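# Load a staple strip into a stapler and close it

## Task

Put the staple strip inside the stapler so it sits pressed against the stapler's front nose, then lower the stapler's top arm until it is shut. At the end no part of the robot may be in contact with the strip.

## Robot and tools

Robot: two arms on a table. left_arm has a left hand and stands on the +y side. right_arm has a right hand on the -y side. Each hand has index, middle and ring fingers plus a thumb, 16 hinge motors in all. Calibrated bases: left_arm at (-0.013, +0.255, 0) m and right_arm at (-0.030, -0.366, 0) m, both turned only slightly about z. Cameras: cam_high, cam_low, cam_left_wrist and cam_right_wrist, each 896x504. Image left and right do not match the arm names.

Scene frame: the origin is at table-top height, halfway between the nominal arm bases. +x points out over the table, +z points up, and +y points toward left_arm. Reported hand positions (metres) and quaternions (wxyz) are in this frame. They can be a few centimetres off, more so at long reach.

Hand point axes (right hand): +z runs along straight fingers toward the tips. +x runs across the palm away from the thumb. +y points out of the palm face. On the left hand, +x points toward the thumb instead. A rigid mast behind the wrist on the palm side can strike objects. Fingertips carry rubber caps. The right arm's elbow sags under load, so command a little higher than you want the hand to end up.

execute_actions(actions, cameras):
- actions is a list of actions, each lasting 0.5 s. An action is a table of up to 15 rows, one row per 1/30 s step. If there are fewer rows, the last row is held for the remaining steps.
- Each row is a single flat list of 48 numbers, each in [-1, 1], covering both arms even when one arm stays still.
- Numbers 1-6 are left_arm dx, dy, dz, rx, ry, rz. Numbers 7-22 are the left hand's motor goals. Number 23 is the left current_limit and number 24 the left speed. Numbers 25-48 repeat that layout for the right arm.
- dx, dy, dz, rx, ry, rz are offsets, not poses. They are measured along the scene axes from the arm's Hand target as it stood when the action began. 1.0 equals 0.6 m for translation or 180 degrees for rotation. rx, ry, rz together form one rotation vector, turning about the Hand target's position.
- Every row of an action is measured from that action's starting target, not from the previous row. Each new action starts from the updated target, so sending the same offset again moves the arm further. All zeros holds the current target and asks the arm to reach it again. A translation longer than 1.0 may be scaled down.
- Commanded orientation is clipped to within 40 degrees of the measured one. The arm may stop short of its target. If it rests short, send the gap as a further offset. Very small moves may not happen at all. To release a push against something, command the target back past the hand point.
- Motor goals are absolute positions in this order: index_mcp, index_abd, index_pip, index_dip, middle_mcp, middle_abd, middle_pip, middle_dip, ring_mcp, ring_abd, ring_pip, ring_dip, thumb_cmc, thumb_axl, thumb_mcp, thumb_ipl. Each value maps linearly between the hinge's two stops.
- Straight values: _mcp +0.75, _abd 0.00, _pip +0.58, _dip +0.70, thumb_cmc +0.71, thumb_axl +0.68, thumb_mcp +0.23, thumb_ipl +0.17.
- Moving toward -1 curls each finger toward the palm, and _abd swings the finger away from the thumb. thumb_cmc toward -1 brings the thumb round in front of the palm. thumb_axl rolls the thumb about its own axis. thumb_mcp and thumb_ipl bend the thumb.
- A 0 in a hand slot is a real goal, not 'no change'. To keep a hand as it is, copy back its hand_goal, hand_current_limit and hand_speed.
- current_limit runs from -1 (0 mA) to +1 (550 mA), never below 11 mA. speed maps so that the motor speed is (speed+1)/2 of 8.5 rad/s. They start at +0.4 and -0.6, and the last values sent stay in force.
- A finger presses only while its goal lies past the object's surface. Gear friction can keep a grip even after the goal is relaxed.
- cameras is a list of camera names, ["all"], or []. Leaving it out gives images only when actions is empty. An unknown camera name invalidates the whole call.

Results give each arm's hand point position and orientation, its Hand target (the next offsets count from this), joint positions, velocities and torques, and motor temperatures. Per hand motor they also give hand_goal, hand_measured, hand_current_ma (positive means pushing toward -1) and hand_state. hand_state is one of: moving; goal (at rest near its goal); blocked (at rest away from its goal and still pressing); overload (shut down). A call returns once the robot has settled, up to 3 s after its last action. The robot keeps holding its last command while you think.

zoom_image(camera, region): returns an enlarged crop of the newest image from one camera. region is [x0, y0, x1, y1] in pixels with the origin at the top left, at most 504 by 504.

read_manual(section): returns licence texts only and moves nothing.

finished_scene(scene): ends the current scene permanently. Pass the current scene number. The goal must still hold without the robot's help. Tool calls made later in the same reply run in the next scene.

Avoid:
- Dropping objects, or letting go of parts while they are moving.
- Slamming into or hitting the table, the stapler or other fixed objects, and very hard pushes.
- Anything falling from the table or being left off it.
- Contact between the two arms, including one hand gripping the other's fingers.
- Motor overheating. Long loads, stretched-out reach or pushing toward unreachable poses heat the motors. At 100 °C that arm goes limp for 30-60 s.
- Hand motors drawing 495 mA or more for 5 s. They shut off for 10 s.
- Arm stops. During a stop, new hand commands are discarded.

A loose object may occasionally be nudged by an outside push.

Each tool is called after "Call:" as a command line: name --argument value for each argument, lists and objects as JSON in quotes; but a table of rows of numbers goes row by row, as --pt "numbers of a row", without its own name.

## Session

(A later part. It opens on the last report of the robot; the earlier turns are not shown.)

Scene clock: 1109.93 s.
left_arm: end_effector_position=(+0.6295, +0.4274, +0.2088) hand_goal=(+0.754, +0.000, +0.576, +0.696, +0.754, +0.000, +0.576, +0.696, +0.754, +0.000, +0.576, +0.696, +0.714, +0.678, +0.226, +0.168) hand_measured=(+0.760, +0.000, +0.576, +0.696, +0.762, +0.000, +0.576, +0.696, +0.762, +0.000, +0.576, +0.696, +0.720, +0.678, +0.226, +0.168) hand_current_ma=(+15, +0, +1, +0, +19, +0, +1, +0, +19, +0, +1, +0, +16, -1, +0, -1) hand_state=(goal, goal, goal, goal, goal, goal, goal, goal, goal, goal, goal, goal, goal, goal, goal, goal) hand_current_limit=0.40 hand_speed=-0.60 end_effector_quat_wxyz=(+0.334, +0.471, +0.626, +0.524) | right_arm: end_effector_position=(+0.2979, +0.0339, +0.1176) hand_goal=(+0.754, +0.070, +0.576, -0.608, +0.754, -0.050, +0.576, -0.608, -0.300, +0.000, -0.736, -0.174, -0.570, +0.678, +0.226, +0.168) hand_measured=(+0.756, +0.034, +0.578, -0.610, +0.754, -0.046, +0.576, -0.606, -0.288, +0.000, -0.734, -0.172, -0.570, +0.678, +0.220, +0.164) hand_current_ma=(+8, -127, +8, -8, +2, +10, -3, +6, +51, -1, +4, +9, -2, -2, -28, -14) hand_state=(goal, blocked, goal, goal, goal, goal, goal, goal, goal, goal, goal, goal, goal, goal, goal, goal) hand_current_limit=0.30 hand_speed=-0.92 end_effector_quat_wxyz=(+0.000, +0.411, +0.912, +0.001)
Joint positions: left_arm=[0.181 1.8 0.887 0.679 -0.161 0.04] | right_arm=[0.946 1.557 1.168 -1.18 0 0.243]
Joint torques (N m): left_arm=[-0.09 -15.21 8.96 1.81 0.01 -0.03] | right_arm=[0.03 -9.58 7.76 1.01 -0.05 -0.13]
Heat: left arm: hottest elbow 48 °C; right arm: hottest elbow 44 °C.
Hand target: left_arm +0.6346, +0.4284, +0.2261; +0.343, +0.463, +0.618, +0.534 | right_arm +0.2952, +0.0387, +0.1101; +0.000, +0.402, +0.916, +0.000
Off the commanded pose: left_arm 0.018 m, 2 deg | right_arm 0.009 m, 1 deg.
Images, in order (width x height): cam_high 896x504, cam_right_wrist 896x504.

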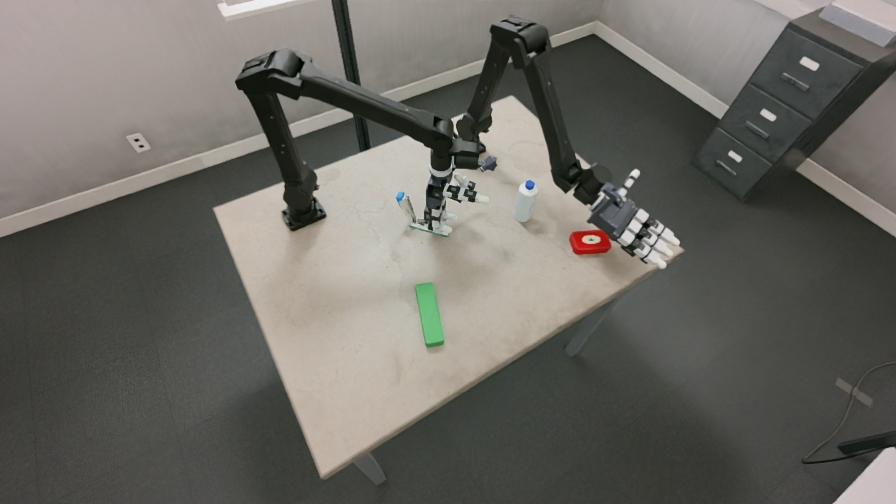

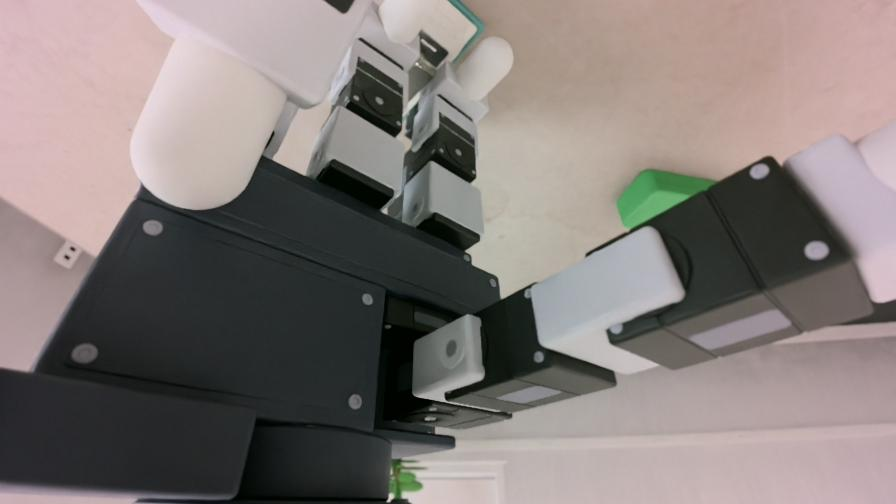

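Call:
zoom_image --camera "cam_right_wrist" --region '[400, 50, 450, 110]'

Call:
zoom_image --camera "cam_high" --region '[418, 212, 448, 236]'

Scaled by 8.400 from the camera's 896x504 image, which has a finer 1280x720 frame.

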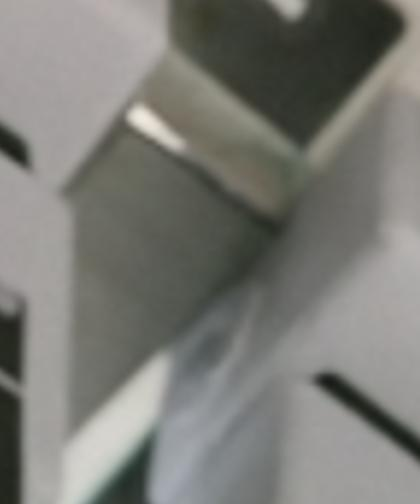

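Scaled by 16.800 from the camera's 896x504 image, which has a finer 1280x720 frame.

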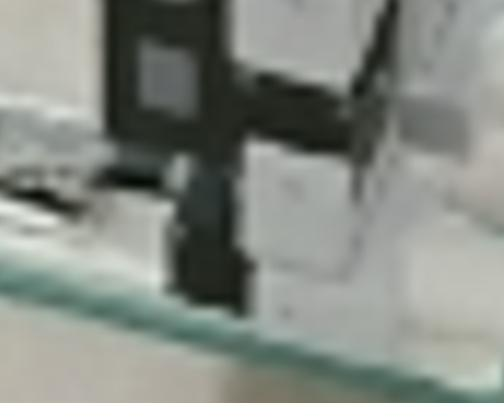

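Call:
execute_actions --actions '[[[0,0,0,0,0,0,0.754,0,0.576,0.696,0.754,0,0.576,0.696,0.754,0,0.576,0.696,0.714,0.678,0.226,0.168,0.4,-0.6, 0,0,0.01,0,0,0,0.754,0.1,0.576,-0.609,0.754,-0.1,0.576,-0.609,-0.3,0,-0.737,-0.174,-0.57,0.678,0.226,0.168,0.3,-0.92]]]' --cameras '["cam_right_wrist","cam_low"]'

Call:
zoom_image --camera "cam_right_wrist" --region '[380, 20, 480, 120]'

Call:
zoom_image --camera "cam_low" --region '[340, 240, 400, 285]'

Scene clock: 1149.60 s.
left_arm: end_effector_position=(+0.6295, +0.4274, +0.2088) hand_goal=(+0.754, +0.000, +0.576, +0.696, +0.754, +0.000, +0.576, +0.696, +0.754, +0.000, +0.576, +0.696, +0.714, +0.678, +0.226, +0.168) hand_measured=(+0.760, +0.000, +0.576, +0.696, +0.762, +0.000, +0.576, +0.696, +0.762, +0.000, +0.576, +0.696, +0.720, +0.678, +0.226, +0.168) hand_current_ma=(+15, +0, +1, +0, +19, +0, +1, +0, +19, +0, +1, +0, +16, -1, +0, -1) hand_state=(goal, goal, goal, goal, goal, goal, goal, goal, goal, goal, goal, goal, goal, goal, goal, goal) hand_current_limit=0.40 hand_speed=-0.60 end_effector_quat_wxyz=(+0.334, +0.471, +0.626, +0.524) | right_arm: end_effector_position=(+0.2971, +0.0345, +0.1176) hand_goal=(+0.754, +0.100, +0.576, -0.608, +0.754, -0.100, +0.576, -0.608, -0.300, +0.000, -0.736, -0.174, -0.570, +0.678, +0.226, +0.168) hand_measured=(+0.756, +0.056, +0.576, -0.610, +0.754, -0.096, +0.576, -0.606, -0.288, +0.000, -0.734, -0.172, -0.570, +0.678, +0.220, +0.164) hand_current_ma=(+8, -164, +3, -8, +2, +12, -3, +6, +51, -1, +4, +9, -2, -2, -28, -14) hand_state=(goal, blocked, goal, goal, goal, goal, goal, goal, goal, goal, goal, goal, goal, goal, goal, goal) hand_current_limit=0.30 hand_speed=-0.92 end_effector_quat_wxyz=(-0.001, +0.410, +0.912, +0.001)
Joint positions: left_arm=[0.181 1.8 0.887 0.679 -0.161 0.04] | right_arm=[0.948 1.557 1.168 -1.18 -0.001 0.243]
Joint torques (N m): left_arm=[-0.09 -15.27 8.96 1.83 0.01 -0.04] | right_arm=[-0.26 -9.41 8.73 0.36 0.05 -0.14]
Heat: left arm: hottest elbow 47 °C; right arm: hottest elbow 45 °C.
Hand target: left_arm +0.6346, +0.4284, +0.2261; +0.343, +0.463, +0.618, +0.534 | right_arm +0.2953, +0.0386, +0.1161; +0.000, +0.402, +0.915, +0.000
Off the commanded pose: left_arm 0.018 m, 2 deg | right_arm 0.005 m, 1 deg.
Images, in order (width x height): cam_low 896x504, cam_right_wrist 896x504.

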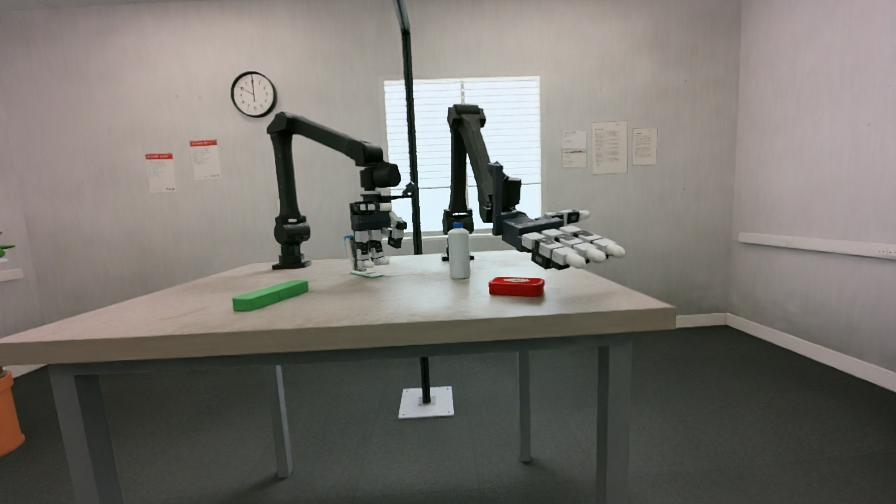

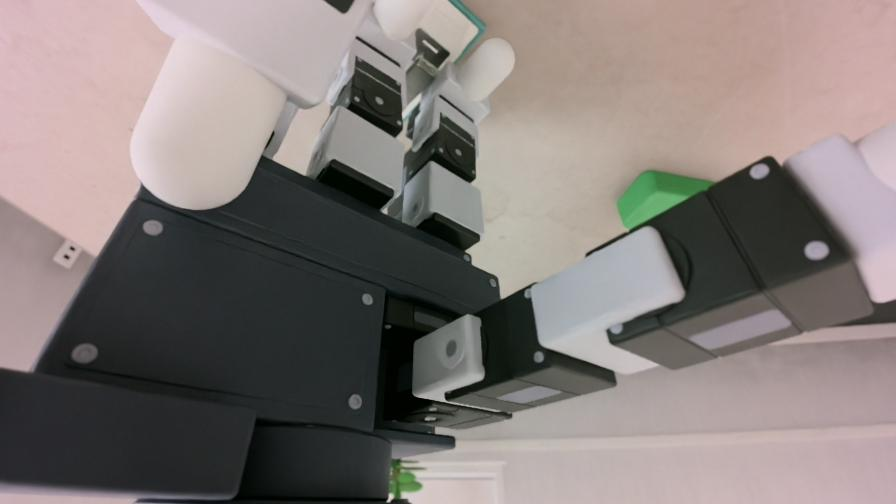

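Scaled by 5.040 from the camera's 896x504 image, which has a finer 1280x720 frame.

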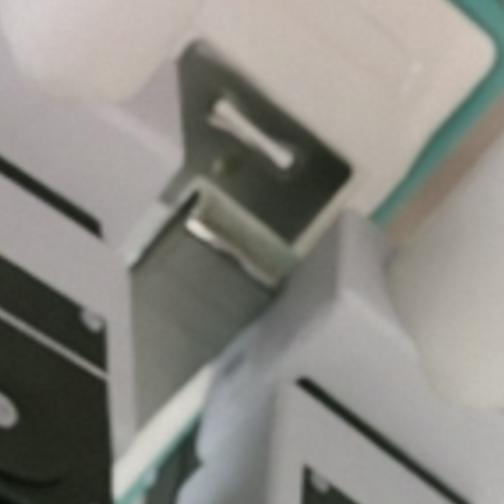

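Scaled by 8.400 from the camera's 896x504 image, which has a finer 1280x720 frame.

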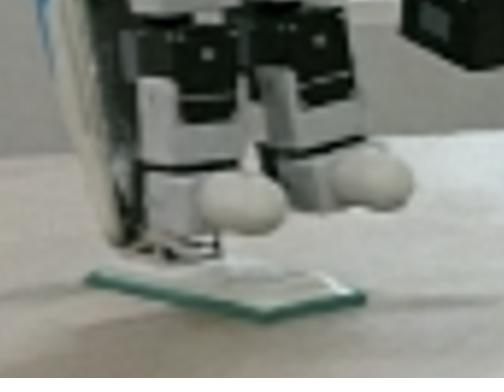

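Call:
zoom_image --camera "cam_low" --region '[348, 248, 384, 278]'

Call:
zoom_image --camera "cam_right_wrist" --region '[400, 55, 460, 125]'

Scaled by 14.000 from the camera's 896x504 image, which has a finer 1280x720 frame.

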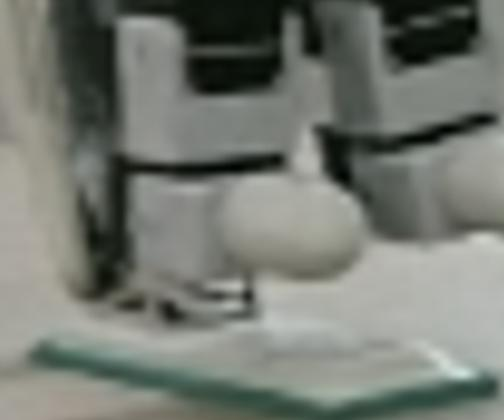

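Scaled by 7.200 from the camera's 896x504 image, which has a finer 1280x720 frame.

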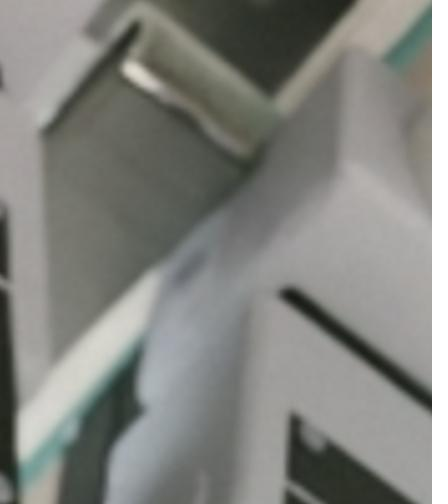

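Call:
execute_actions --actions '[[[0,0,0,0,0,0,0.754,0,0.576,0.696,0.754,0,0.576,0.696,0.754,0,0.576,0.696,0.714,0.678,0.226,0.168,0.4,-0.6, 0,0,0,0,0,0,0.754,0.045,0.576,-0.609,0.754,-0.1,0.576,-0.609,-0.3,0,-0.737,-0.174,-0.57,0.678,0.226,0.168,0.3,-0.8]],[[0,0,0,0,0,0,0.754,0,0.576,0.696,0.754,0,0.576,0.696,0.754,0,0.576,0.696,0.714,0.678,0.226,0.168,0.4,-0.6, 0.001,0.002,0.035,0.01,-0.0084,0,0.754,0.045,0.576,-0.609,0.754,-0.1,0.576,-0.609,-0.3,0,-0.737,-0.174,-0.57,0.678,0.226,0.168,0.3,-0.8]]]' --cameras '["cam_right_wrist","cam_low"]'

Call:
zoom_image --camera "cam_right_wrist" --region '[380, 20, 480, 120]'

Call:
zoom_image --camera "cam_low" --region '[340, 240, 400, 285]'

Scene clock: 1197.67 s.
left_arm: end_effector_position=(+0.6295, +0.4274, +0.2088) hand_goal=(+0.754, +0.000, +0.576, +0.696, +0.754, +0.000, +0.576, +0.696, +0.754, +0.000, +0.576, +0.696, +0.714, +0.678, +0.226, +0.168) hand_measured=(+0.760, +0.000, +0.576, +0.696, +0.762, +0.000, +0.576, +0.696, +0.762, +0.000, +0.576, +0.696, +0.720, +0.678, +0.226, +0.168) hand_current_ma=(+15, +0, +1, +0, +19, +0, +1, +0, +19, +0, +1, +0, +16, -1, +0, -1) hand_state=(goal, goal, goal, goal, goal, goal, goal, goal, goal, goal, goal, goal, goal, goal, goal, goal) hand_current_limit=0.40 hand_speed=-0.60 end_effector_quat_wxyz=(+0.334, +0.471, +0.626, +0.524) | right_arm: end_effector_position=(+0.2976, +0.0343, +0.1264) hand_goal=(+0.754, +0.046, +0.576, -0.608, +0.754, -0.100, +0.576, -0.608, -0.300, +0.000, -0.736, -0.174, -0.570, +0.678, +0.226, +0.168) hand_measured=(+0.756, +0.042, +0.576, -0.610, +0.754, -0.096, +0.576, -0.606, -0.288, +0.000, -0.734, -0.172, -0.570, +0.678, +0.220, +0.164) hand_current_ma=(+6, -10, +3, -8, +2, +11, -3, +6, +51, -1, +4, +9, -2, -2, -28, -14) hand_state=(goal, goal, goal, goal, goal, goal, goal, goal, goal, goal, goal, goal, goal, goal, goal, goal) hand_current_limit=0.30 hand_speed=-0.80 end_effector_quat_wxyz=(+0.003, +0.410, +0.912, +0.009)
Joint positions: left_arm=[0.181 1.8 0.887 0.679 -0.161 0.04] | right_arm=[0.948 1.539 1.168 -1.18 0.002 0.243]
Joint torques (N m): left_arm=[-0.15 -15.21 8.96 1.83 0.01 -0.04] | right_arm=[-0.79 -11.28 9.02 0.16 0.09 -0.12]
Heat: left arm: hottest elbow 47 °C; right arm: hottest elbow 46 °C.
Hand target: left_arm +0.6346, +0.4284, +0.2261; +0.343, +0.463, +0.618, +0.534 | right_arm +0.2959, +0.0398, +0.1372; +0.006, +0.402, +0.915, +0.020
Off the commanded pose: left_arm 0.018 m, 2 deg | right_arm 0.012 m, 2 deg.
Images, in order (width x height): cam_low 896x504, cam_right_wrist 896x504.

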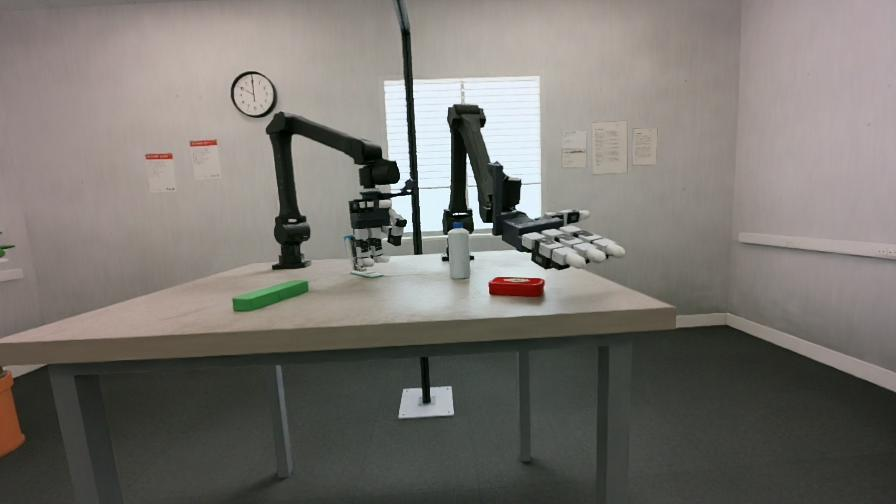

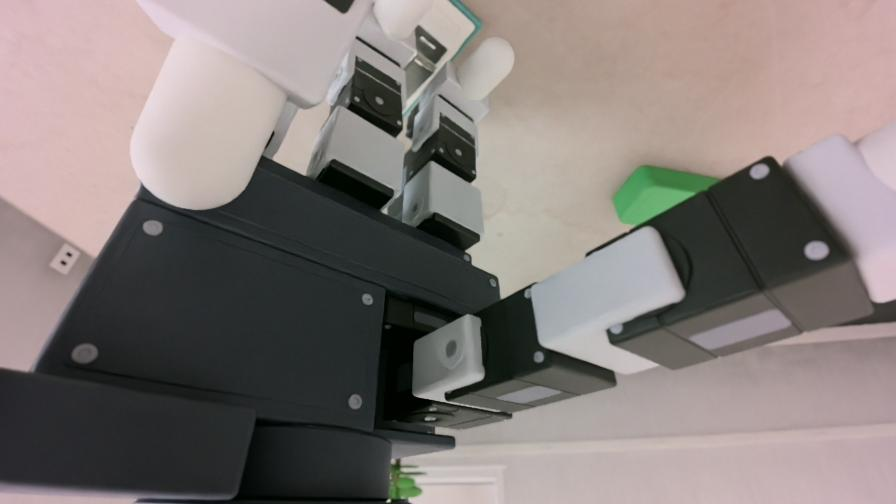

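Scaled by 5.040 from the camera's 896x504 image, which has a finer 1280x720 frame.

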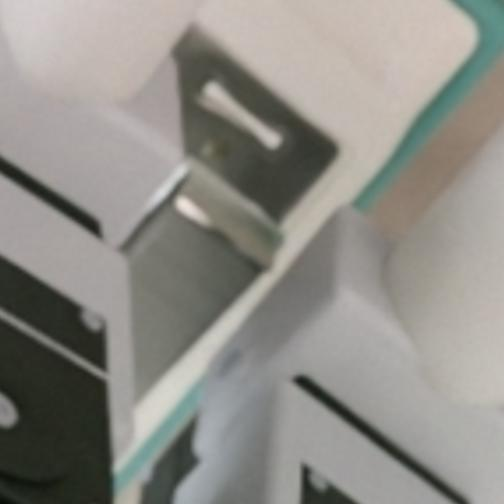

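Scaled by 8.400 from the camera's 896x504 image, which has a finer 1280x720 frame.

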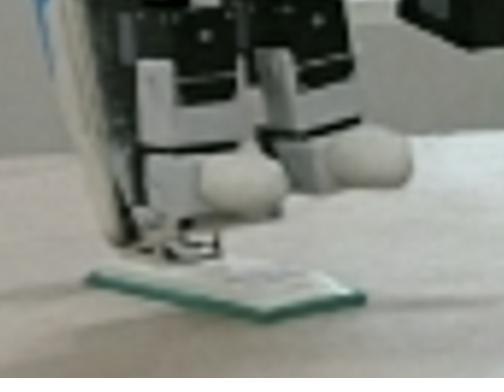

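Call:
execute_actions --actions '[[[0,0,0,0,0,0,0.754,0,0.576,0.696,0.754,0,0.576,0.696,0.754,0,0.576,0.696,0.714,0.678,0.226,0.168,0.4,-0.6, 0.002,0.004,0.06,0.004,-0.003,0,0.754,0.12,0.576,-0.609,0.754,-0.12,0.576,-0.609,-0.3,0,-0.737,-0.174,-0.57,0.678,0.226,0.168,0.3,-0.8]]]' --cameras '["cam_right_wrist","cam_low","cam_high"]'

Call:
zoom_image --camera "cam_right_wrist" --region '[380, 0, 500, 120]'

Call:
zoom_image --camera "cam_low" --region '[340, 240, 400, 285]'

Call:
zoom_image --camera "cam_high" --region '[405, 205, 455, 245]'

Scene clock: 1208.43 s.
left_arm: end_effector_position=(+0.6295, +0.4274, +0.2088) hand_goal=(+0.754, +0.000, +0.576, +0.696, +0.754, +0.000, +0.576, +0.696, +0.754, +0.000, +0.576, +0.696, +0.714, +0.678, +0.226, +0.168) hand_measured=(+0.760, +0.000, +0.576, +0.696, +0.762, +0.000, +0.576, +0.696, +0.762, +0.000, +0.576, +0.696, +0.720, +0.678, +0.226, +0.168) hand_current_ma=(+15, +0, +1, +0, +19, +0, +1, +0, +19, +0, +1, +0, +16, -1, +0, -1) hand_state=(goal, goal, goal, goal, goal, goal, goal, goal, goal, goal, goal, goal, goal, goal, goal, goal) hand_current_limit=0.40 hand_speed=-0.60 end_effector_quat_wxyz=(+0.334, +0.471, +0.626, +0.524) | right_arm: end_effector_position=(+0.2916, +0.0254, +0.1470) hand_goal=(+0.754, +0.120, +0.576, -0.608, +0.754, -0.120, +0.576, -0.608, -0.300, +0.000, -0.736, -0.174, -0.570, +0.678, +0.226, +0.168) hand_measured=(+0.754, +0.116, +0.576, -0.610, +0.754, -0.116, +0.576, -0.606, -0.288, +0.000, -0.734, -0.172, -0.570, +0.678, +0.220, +0.164) hand_current_ma=(-1, -12, +3, -8, -2, +12, -3, +6, +51, -1, +4, +9, -2, -2, -28, -14) hand_state=(goal, goal, goal, goal, goal, goal, goal, goal, goal, goal, goal, goal, goal, goal, goal, goal) hand_current_limit=0.30 hand_speed=-0.80 end_effector_quat_wxyz=(+0.002, +0.410, +0.912, +0.003)
Joint positions: left_arm=[0.181 1.8 0.887 0.679 -0.161 0.04] | right_arm=[0.948 1.5 1.183 -1.246 0.002 0.243]
Joint torques (N m): left_arm=[-0.09 -15.21 8.96 1.81 0.01 -0.04] | right_arm=[-0.62 -9.99 12.66 -0.01 0.08 -0.12]
Heat: left arm: hottest elbow 47 °C; right arm: hottest elbow 46 °C.
Hand target: left_arm +0.6346, +0.4284, +0.2261; +0.343, +0.463, +0.618, +0.534 | right_arm +0.2970, +0.0422, +0.1732; +0.007, +0.402, +0.915, +0.027
Off the commanded pose: left_arm 0.018 m, 2 deg | right_arm 0.032 m, 3 deg.
Images, in order (width x height): cam_high 896x504, cam_low 896x504, cam_right_wrist 896x504.

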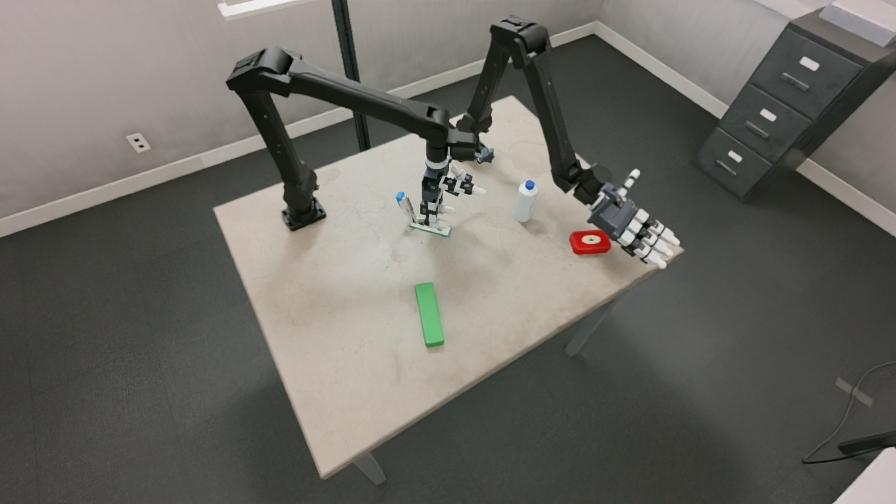

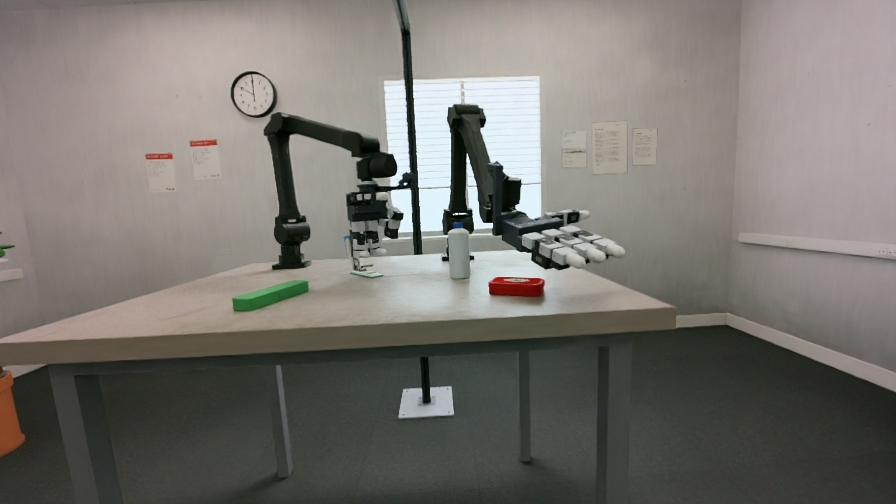

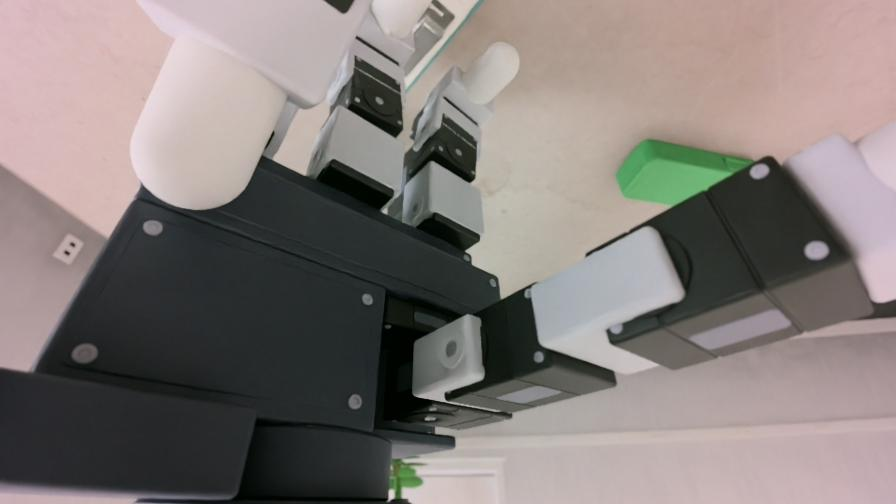

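Scaled by 4.200 from the camera's 896x504 image, which has a finer 1280x720 frame.

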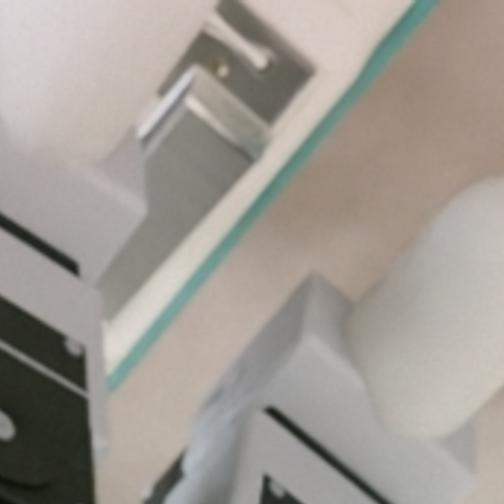

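Scaled by 8.400 from the camera's 896x504 image, which has a finer 1280x720 frame.

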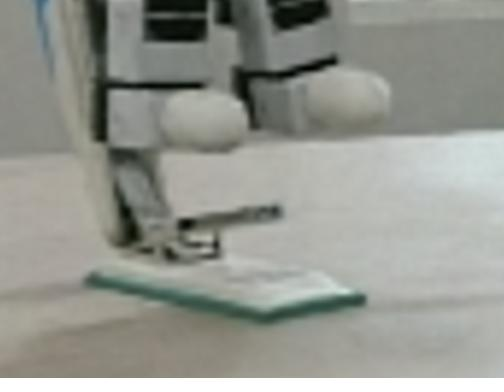

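Scaled by 10.080 from the camera's 896x504 image, which has a finer 1280x720 frame.

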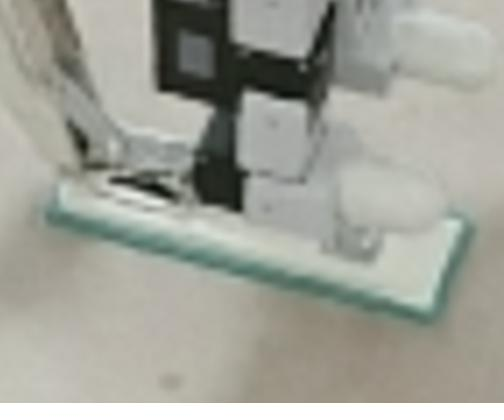

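Call:
execute_actions --actions '[[[0,0,0,0,0,0,0.754,0,0.576,0.696,0.754,0,0.576,0.696,0.754,0,0.576,0.696,0.714,0.678,0.226,0.168,0.4,-0.6, 0,-0.008,0.142,-0.007,0.0055,0,0.754,0.05,0.576,-0.609,0.754,-0.05,0.576,-0.609,-0.3,0,-0.737,-0.174,-0.57,0.678,0.226,0.168,0.3,-0.7]],[[0,0,0,0,0,0,0.754,0,0.576,0.696,0.754,0,0.576,0.696,0.754,0,0.576,0.696,0.714,0.678,0.226,0.168,0.4,-0.6, -0.05,-0.058,0.012,-0.007,0.0055,0,-0.3,0,-0.737,-0.174,0.754,0,0.58,0.70,-0.3,0,-0.737,-0.174,-0.486,0.678,0.226,0.168,0.4,-0.5]],[[0,0,0,0,0,0,0.754,0,0.576,0.696,0.754,0,0.576,0.696,0.754,0,0.576,0.696,0.714,0.678,0.226,0.168,0.4,-0.6, -0.067,-0.077,0,0,0,0,-0.3,0,-0.737,-0.174,0.754,0,0.58,0.70,-0.3,0,-0.737,-0.174,-0.486,0.678,0.226,0.168,0.4,-0.5]]]' --cameras '["cam_low","cam_high"]'

Call:
zoom_image --camera "cam_low" --region '[320, 185, 420, 285]'

Call:
zoom_image --camera "cam_high" --region '[390, 150, 460, 245]'

Scene clock: 1255.17 s.
left_arm: end_effector_position=(+0.6295, +0.4274, +0.2088) hand_goal=(+0.754, +0.000, +0.576, +0.696, +0.754, +0.000, +0.576, +0.696, +0.754, +0.000, +0.576, +0.696, +0.714, +0.678, +0.226, +0.168) hand_measured=(+0.760, +0.000, +0.576, +0.696, +0.762, +0.000, +0.576, +0.696, +0.762, +0.000, +0.576, +0.696, +0.720, +0.678, +0.226, +0.168) hand_current_ma=(+15, +0, +1, +0, +19, +0, +1, +0, +19, +0, +1, +0, +16, -1, +0, -1) hand_state=(goal, goal, goal, goal, goal, goal, goal, goal, goal, goal, goal, goal, goal, goal, goal, goal) hand_current_limit=0.40 hand_speed=-0.60 end_effector_quat_wxyz=(+0.334, +0.471, +0.626, +0.524) | right_arm: end_effector_position=(+0.2266, -0.0494, +0.2591) hand_goal=(-0.300, +0.000, -0.736, -0.174, +0.754, +0.000, +0.580, +0.700, -0.300, +0.000, -0.736, -0.174, -0.486, +0.678, +0.226, +0.168) hand_measured=(-0.282, +0.002, -0.732, -0.176, +0.754, -0.002, +0.578, +0.698, -0.288, +0.000, -0.734, -0.172, -0.488, +0.678, +0.220, +0.166) hand_current_ma=(+72, +8, +15, -9, -3, -7, -8, -10, +45, -1, +5, +9, -5, -2, -26, -14) hand_state=(goal, goal, goal, goal, goal, goal, goal, goal, goal, goal, goal, goal, goal, goal, goal, goal) hand_current_limit=0.40 hand_speed=-0.50 end_effector_quat_wxyz=(+0.000, +0.402, +0.916, -0.006)
Joint positions: left_arm=[0.181 1.8 0.887 0.679 -0.161 0.04] | right_arm=[0.978 1.204 1.201 -1.58 0.002 0.255]
Joint torques (N m): left_arm=[-0.15 -15.27 8.98 1.83 0.01 -0.04] | right_arm=[-1.08 -5.19 10.58 0.13 -0.1 0.04]
Heat: left arm: hottest elbow 47 °C; right arm: hottest elbow 50 °C.
Hand target: left_arm +0.6346, +0.4284, +0.2261; +0.343, +0.463, +0.618, +0.534 | right_arm +0.2269, -0.0436, +0.2655; +0.001, +0.403, +0.915, +0.000
Off the commanded pose: left_arm 0.018 m, 2 deg | right_arm 0.009 m, 1 deg.
Images, in order (width x height): cam_high 896x504, cam_low 896x504.

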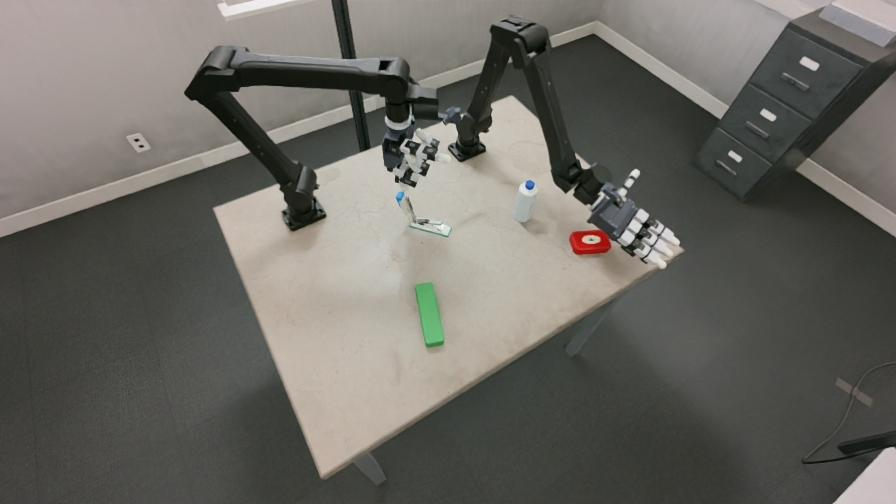

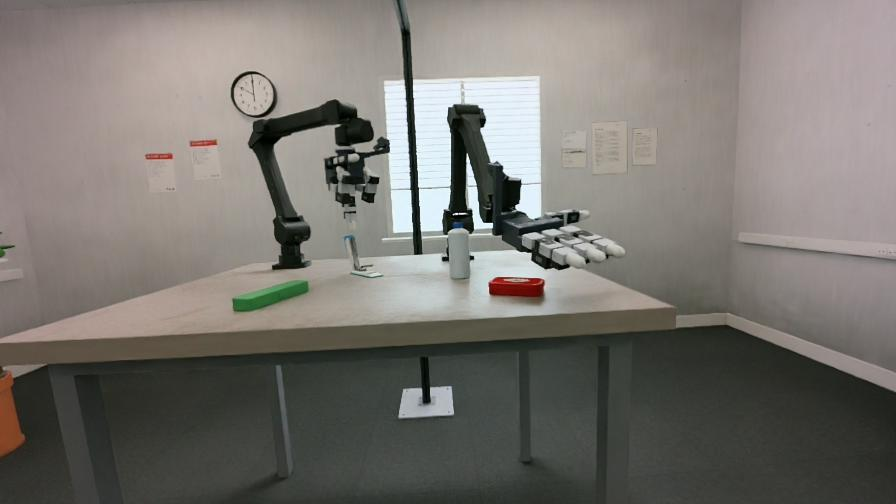

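Scaled by 5.040 from the camera's 896x504 image, which has a finer 1280x720 frame.

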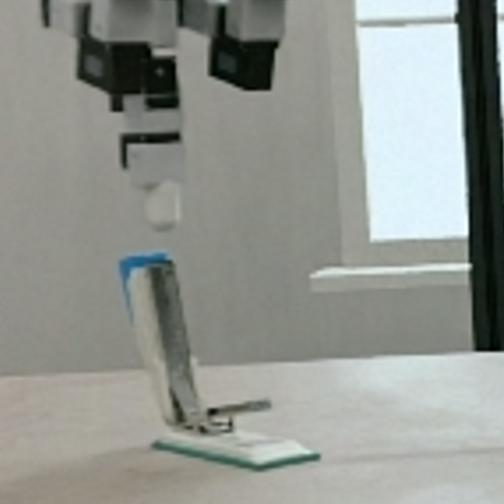

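Scaled by 5.305 from the camera's 896x504 image, which has a finer 1280x720 frame.

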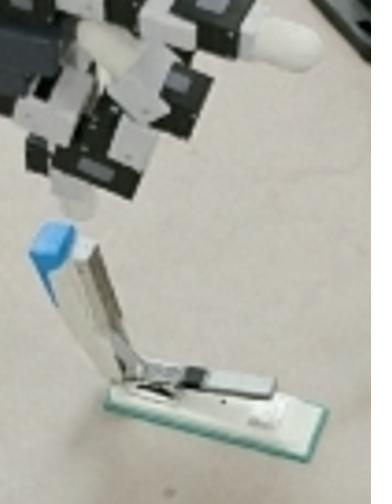

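Call:
execute_actions --actions '[[[0,0,0,0,0,0,0.754,0,0.576,0.696,0.754,0,0.576,0.696,0.754,0,0.576,0.696,0.714,0.678,0.226,0.168,0.4,-0.6, -0.0773,-0.0862,0,0,0,0,-0.3,0,-0.737,-0.174,0.754,0,0.58,0.70,-0.3,0,-0.737,-0.174,-0.486,0.678,0.226,0.168,0.4,-0.5]],[[0,0,0,0,0,0,0.754,0,0.576,0.696,0.754,0,0.576,0.696,0.754,0,0.576,0.696,0.714,0.678,0.226,0.168,0.4,-0.6, 0,0,-0.08,0,0,0,-0.3,0,-0.737,-0.174,0.754,0,0.58,0.70,-0.3,0,-0.737,-0.174,-0.486,0.678,0.226,0.168,0.4,-0.5]]]' --cameras '["cam_low","cam_high"]'

Call:
zoom_image --camera "cam_low" --region '[320, 185, 420, 285]'

Call:
zoom_image --camera "cam_high" --region '[380, 160, 460, 245]'

Scene clock: 1288.53 s.
left_arm: end_effector_position=(+0.6295, +0.4274, +0.2088) hand_goal=(+0.754, +0.000, +0.576, +0.696, +0.754, +0.000, +0.576, +0.696, +0.754, +0.000, +0.576, +0.696, +0.714, +0.678, +0.226, +0.168) hand_measured=(+0.760, +0.000, +0.576, +0.696, +0.762, +0.000, +0.576, +0.696, +0.762, +0.000, +0.576, +0.696, +0.720, +0.678, +0.226, +0.168) hand_current_ma=(+15, +0, +1, +0, +19, +0, +1, +0, +19, +0, +1, +0, +16, -1, +0, -1) hand_state=(goal, goal, goal, goal, goal, goal, goal, goal, goal, goal, goal, goal, goal, goal, goal, goal) hand_current_limit=0.40 hand_speed=-0.60 end_effector_quat_wxyz=(+0.334, +0.471, +0.626, +0.524) | right_arm: end_effector_position=(+0.1785, -0.1026, +0.2083) hand_goal=(-0.300, +0.000, -0.736, -0.174, +0.754, +0.000, +0.580, +0.700, -0.300, +0.000, -0.736, -0.174, -0.486, +0.678, +0.226, +0.168) hand_measured=(-0.288, +0.002, -0.732, -0.176, +0.752, -0.002, +0.578, +0.698, -0.290, +0.000, -0.734, -0.172, -0.488, +0.678, +0.222, +0.166) hand_current_ma=(+48, +8, +10, -9, -6, -6, -6, -9, +38, -1, +5, +9, -5, -2, -22, -13) hand_state=(goal, goal, goal, goal, goal, goal, goal, goal, goal, goal, goal, goal, goal, goal, goal, goal) hand_current_limit=0.40 hand_speed=-0.50 end_effector_quat_wxyz=(-0.002, +0.402, +0.916, -0.016)
Joint positions: left_arm=[0.181 1.8 0.887 0.679 -0.161 0.04] | right_arm=[1.022 1.031 0.947 -1.519 0.001 0.299]
Joint torques (N m): left_arm=[-0.09 -15.21 8.96 1.83 0.01 -0.04] | right_arm=[-0.09 -4.13 10.19 0.76 0.01 0.06]
Heat: left arm: hottest elbow 47 °C; right arm: hottest elbow 50 °C.
Hand target: left_arm +0.6346, +0.4284, +0.2261; +0.343, +0.463, +0.618, +0.534 | right_arm +0.1804, -0.0953, +0.2176; +0.001, +0.402, +0.915, +0.000
Off the commanded pose: left_arm 0.018 m, 2 deg | right_arm 0.012 m, 2 deg.
Images, in order (width x height): cam_high 896x504, cam_low 896x504.

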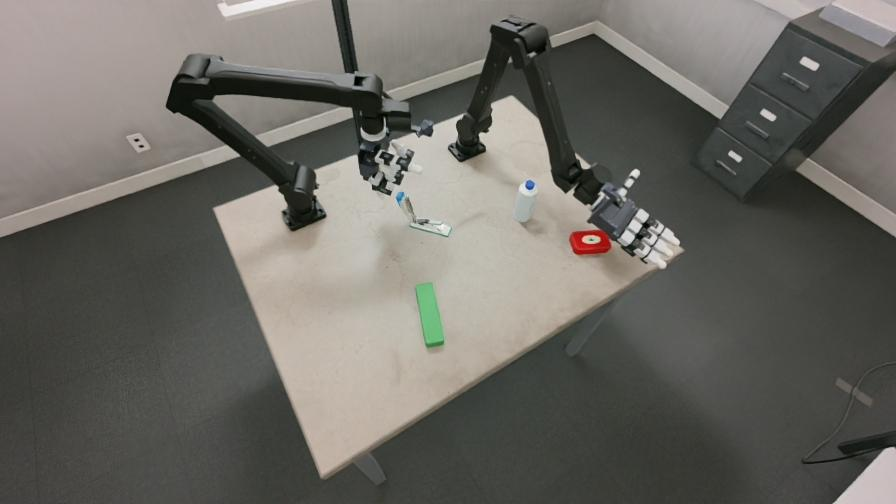

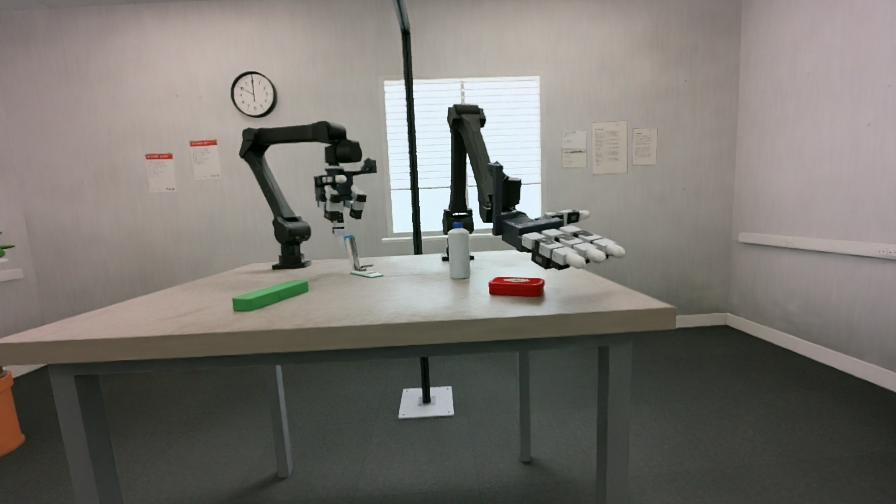

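Scaled by 5.040 from the camera's 896x504 image, which has a finer 1280x720 frame.

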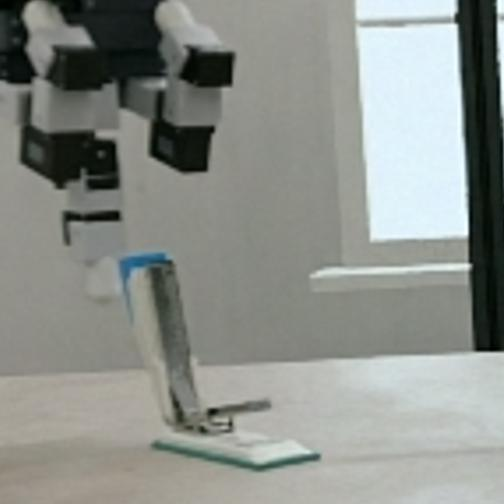

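Scaled by 5.929 from the camera's 896x504 image, which has a finer 1280x720 frame.

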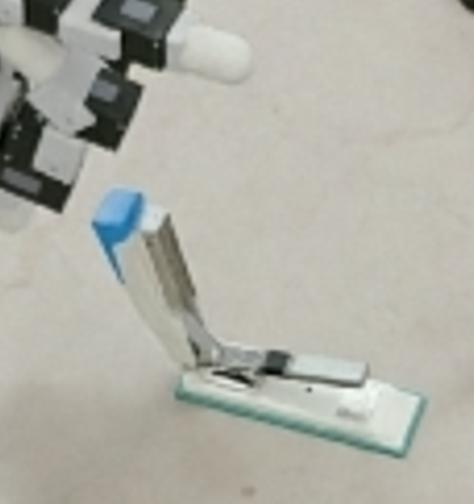

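Call:
execute_actions --actions '[[[0,0,0,0,0,0,0.754,0,0.576,0.696,0.754,0,0.576,0.696,0.754,0,0.576,0.696,0.714,0.678,0.226,0.168,0.4,-0.6, 0.033,0.038,0,0,0,0,-0.3,0,-0.737,-0.174,0.754,0,0.58,0.70,-0.3,0,-0.737,-0.174,-0.486,0.678,0.226,0.168,0.4,-0.5]],[[0,0,0,0,0,0,0.754,0,0.576,0.696,0.754,0,0.576,0.696,0.754,0,0.576,0.696,0.714,0.678,0.226,0.168,0.4,-0.6, 0.025,0.0221,0.005,0,0,0,-0.3,0,-0.737,-0.174,0.754,0,0.58,0.70,-0.3,0,-0.737,-0.174,-0.486,0.678,0.226,0.168,0.4,-0.5]]]' --cameras '["cam_low","cam_high"]'

Call:
zoom_image --camera "cam_low" --region '[320, 185, 420, 285]'

Call:
zoom_image --camera "cam_high" --region '[380, 160, 460, 245]'

Scene clock: 1325.63 s.
left_arm: end_effector_position=(+0.6295, +0.4274, +0.2088) hand_goal=(+0.754, +0.000, +0.576, +0.696, +0.754, +0.000, +0.576, +0.696, +0.754, +0.000, +0.576, +0.696, +0.714, +0.678, +0.226, +0.168) hand_measured=(+0.760, +0.000, +0.576, +0.696, +0.762, +0.000, +0.576, +0.696, +0.762, +0.000, +0.576, +0.696, +0.720, +0.678, +0.226, +0.168) hand_current_ma=(+15, +0, +1, +0, +19, +0, +1, +0, +19, +0, +1, +0, +16, -1, +0, -1) hand_state=(goal, goal, goal, goal, goal, goal, goal, goal, goal, goal, goal, goal, goal, goal, goal, goal) hand_current_limit=0.40 hand_speed=-0.60 end_effector_quat_wxyz=(+0.334, +0.471, +0.626, +0.524) | right_arm: end_effector_position=(+0.2029, -0.0738, +0.1990) hand_goal=(-0.300, +0.000, -0.736, -0.174, +0.754, +0.000, +0.580, +0.700, -0.300, +0.000, -0.736, -0.174, -0.486, +0.678, +0.226, +0.168) hand_measured=(-0.288, +0.002, -0.732, -0.176, +0.752, -0.002, +0.578, +0.698, -0.290, +0.000, -0.734, -0.172, -0.488, +0.678, +0.222, +0.166) hand_current_ma=(+48, +8, +10, -9, -4, -6, -6, -9, +38, -1, +5, +9, -4, -2, -22, -13) hand_state=(goal, goal, goal, goal, goal, goal, goal, goal, goal, goal, goal, goal, goal, goal, goal, goal) hand_current_limit=0.40 hand_speed=-0.50 end_effector_quat_wxyz=(-0.003, +0.403, +0.915, -0.027)
Joint positions: left_arm=[0.181 1.8 0.887 0.679 -0.161 0.04] | right_arm=[1.001 1.155 1.013 -1.483 0.001 0.28]
Joint torques (N m): left_arm=[-0.09 -15.21 8.96 1.84 0.01 -0.03] | right_arm=[-1.61 -4.6 13.18 0.53 0.01 -0.2]
Heat: left arm: hottest elbow 47 °C; right arm: hottest elbow 48 °C.
Hand target: left_arm +0.6346, +0.4284, +0.2261; +0.343, +0.463, +0.618, +0.534 | right_arm +0.2152, -0.0592, +0.2206; +0.000, +0.402, +0.916, +0.000
Off the commanded pose: left_arm 0.018 m, 2 deg | right_arm 0.029 m, 3 deg.
Images, in order (width x height): cam_high 896x504, cam_low 896x504.

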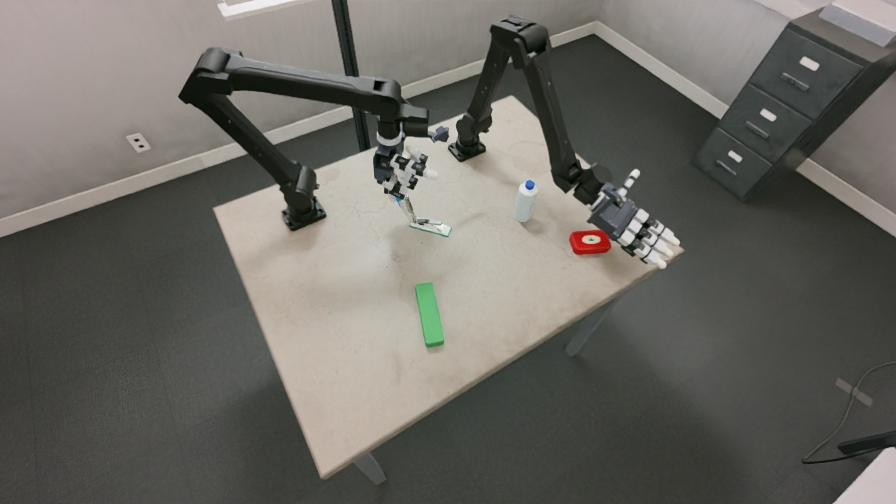

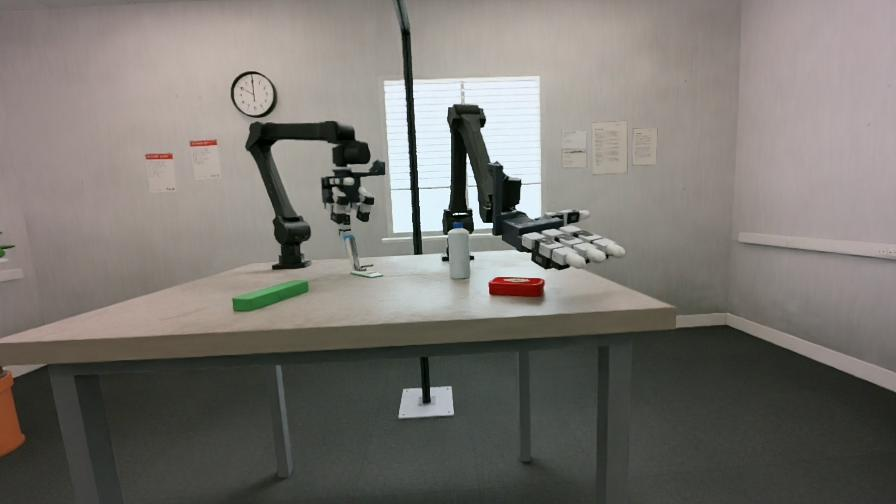

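Scaled by 5.040 from the camera's 896x504 image, which has a finer 1280x720 frame.

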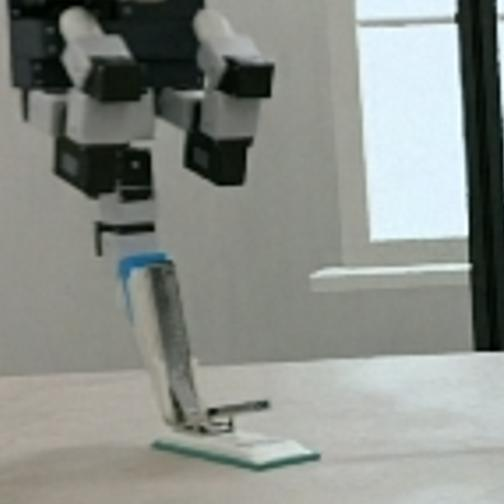

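Scaled by 5.929 from the camera's 896x504 image, which has a finer 1280x720 frame.

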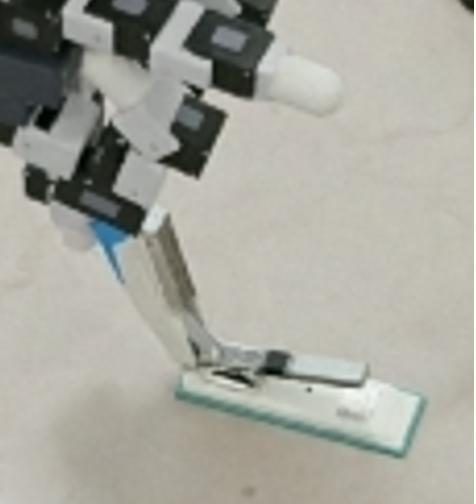

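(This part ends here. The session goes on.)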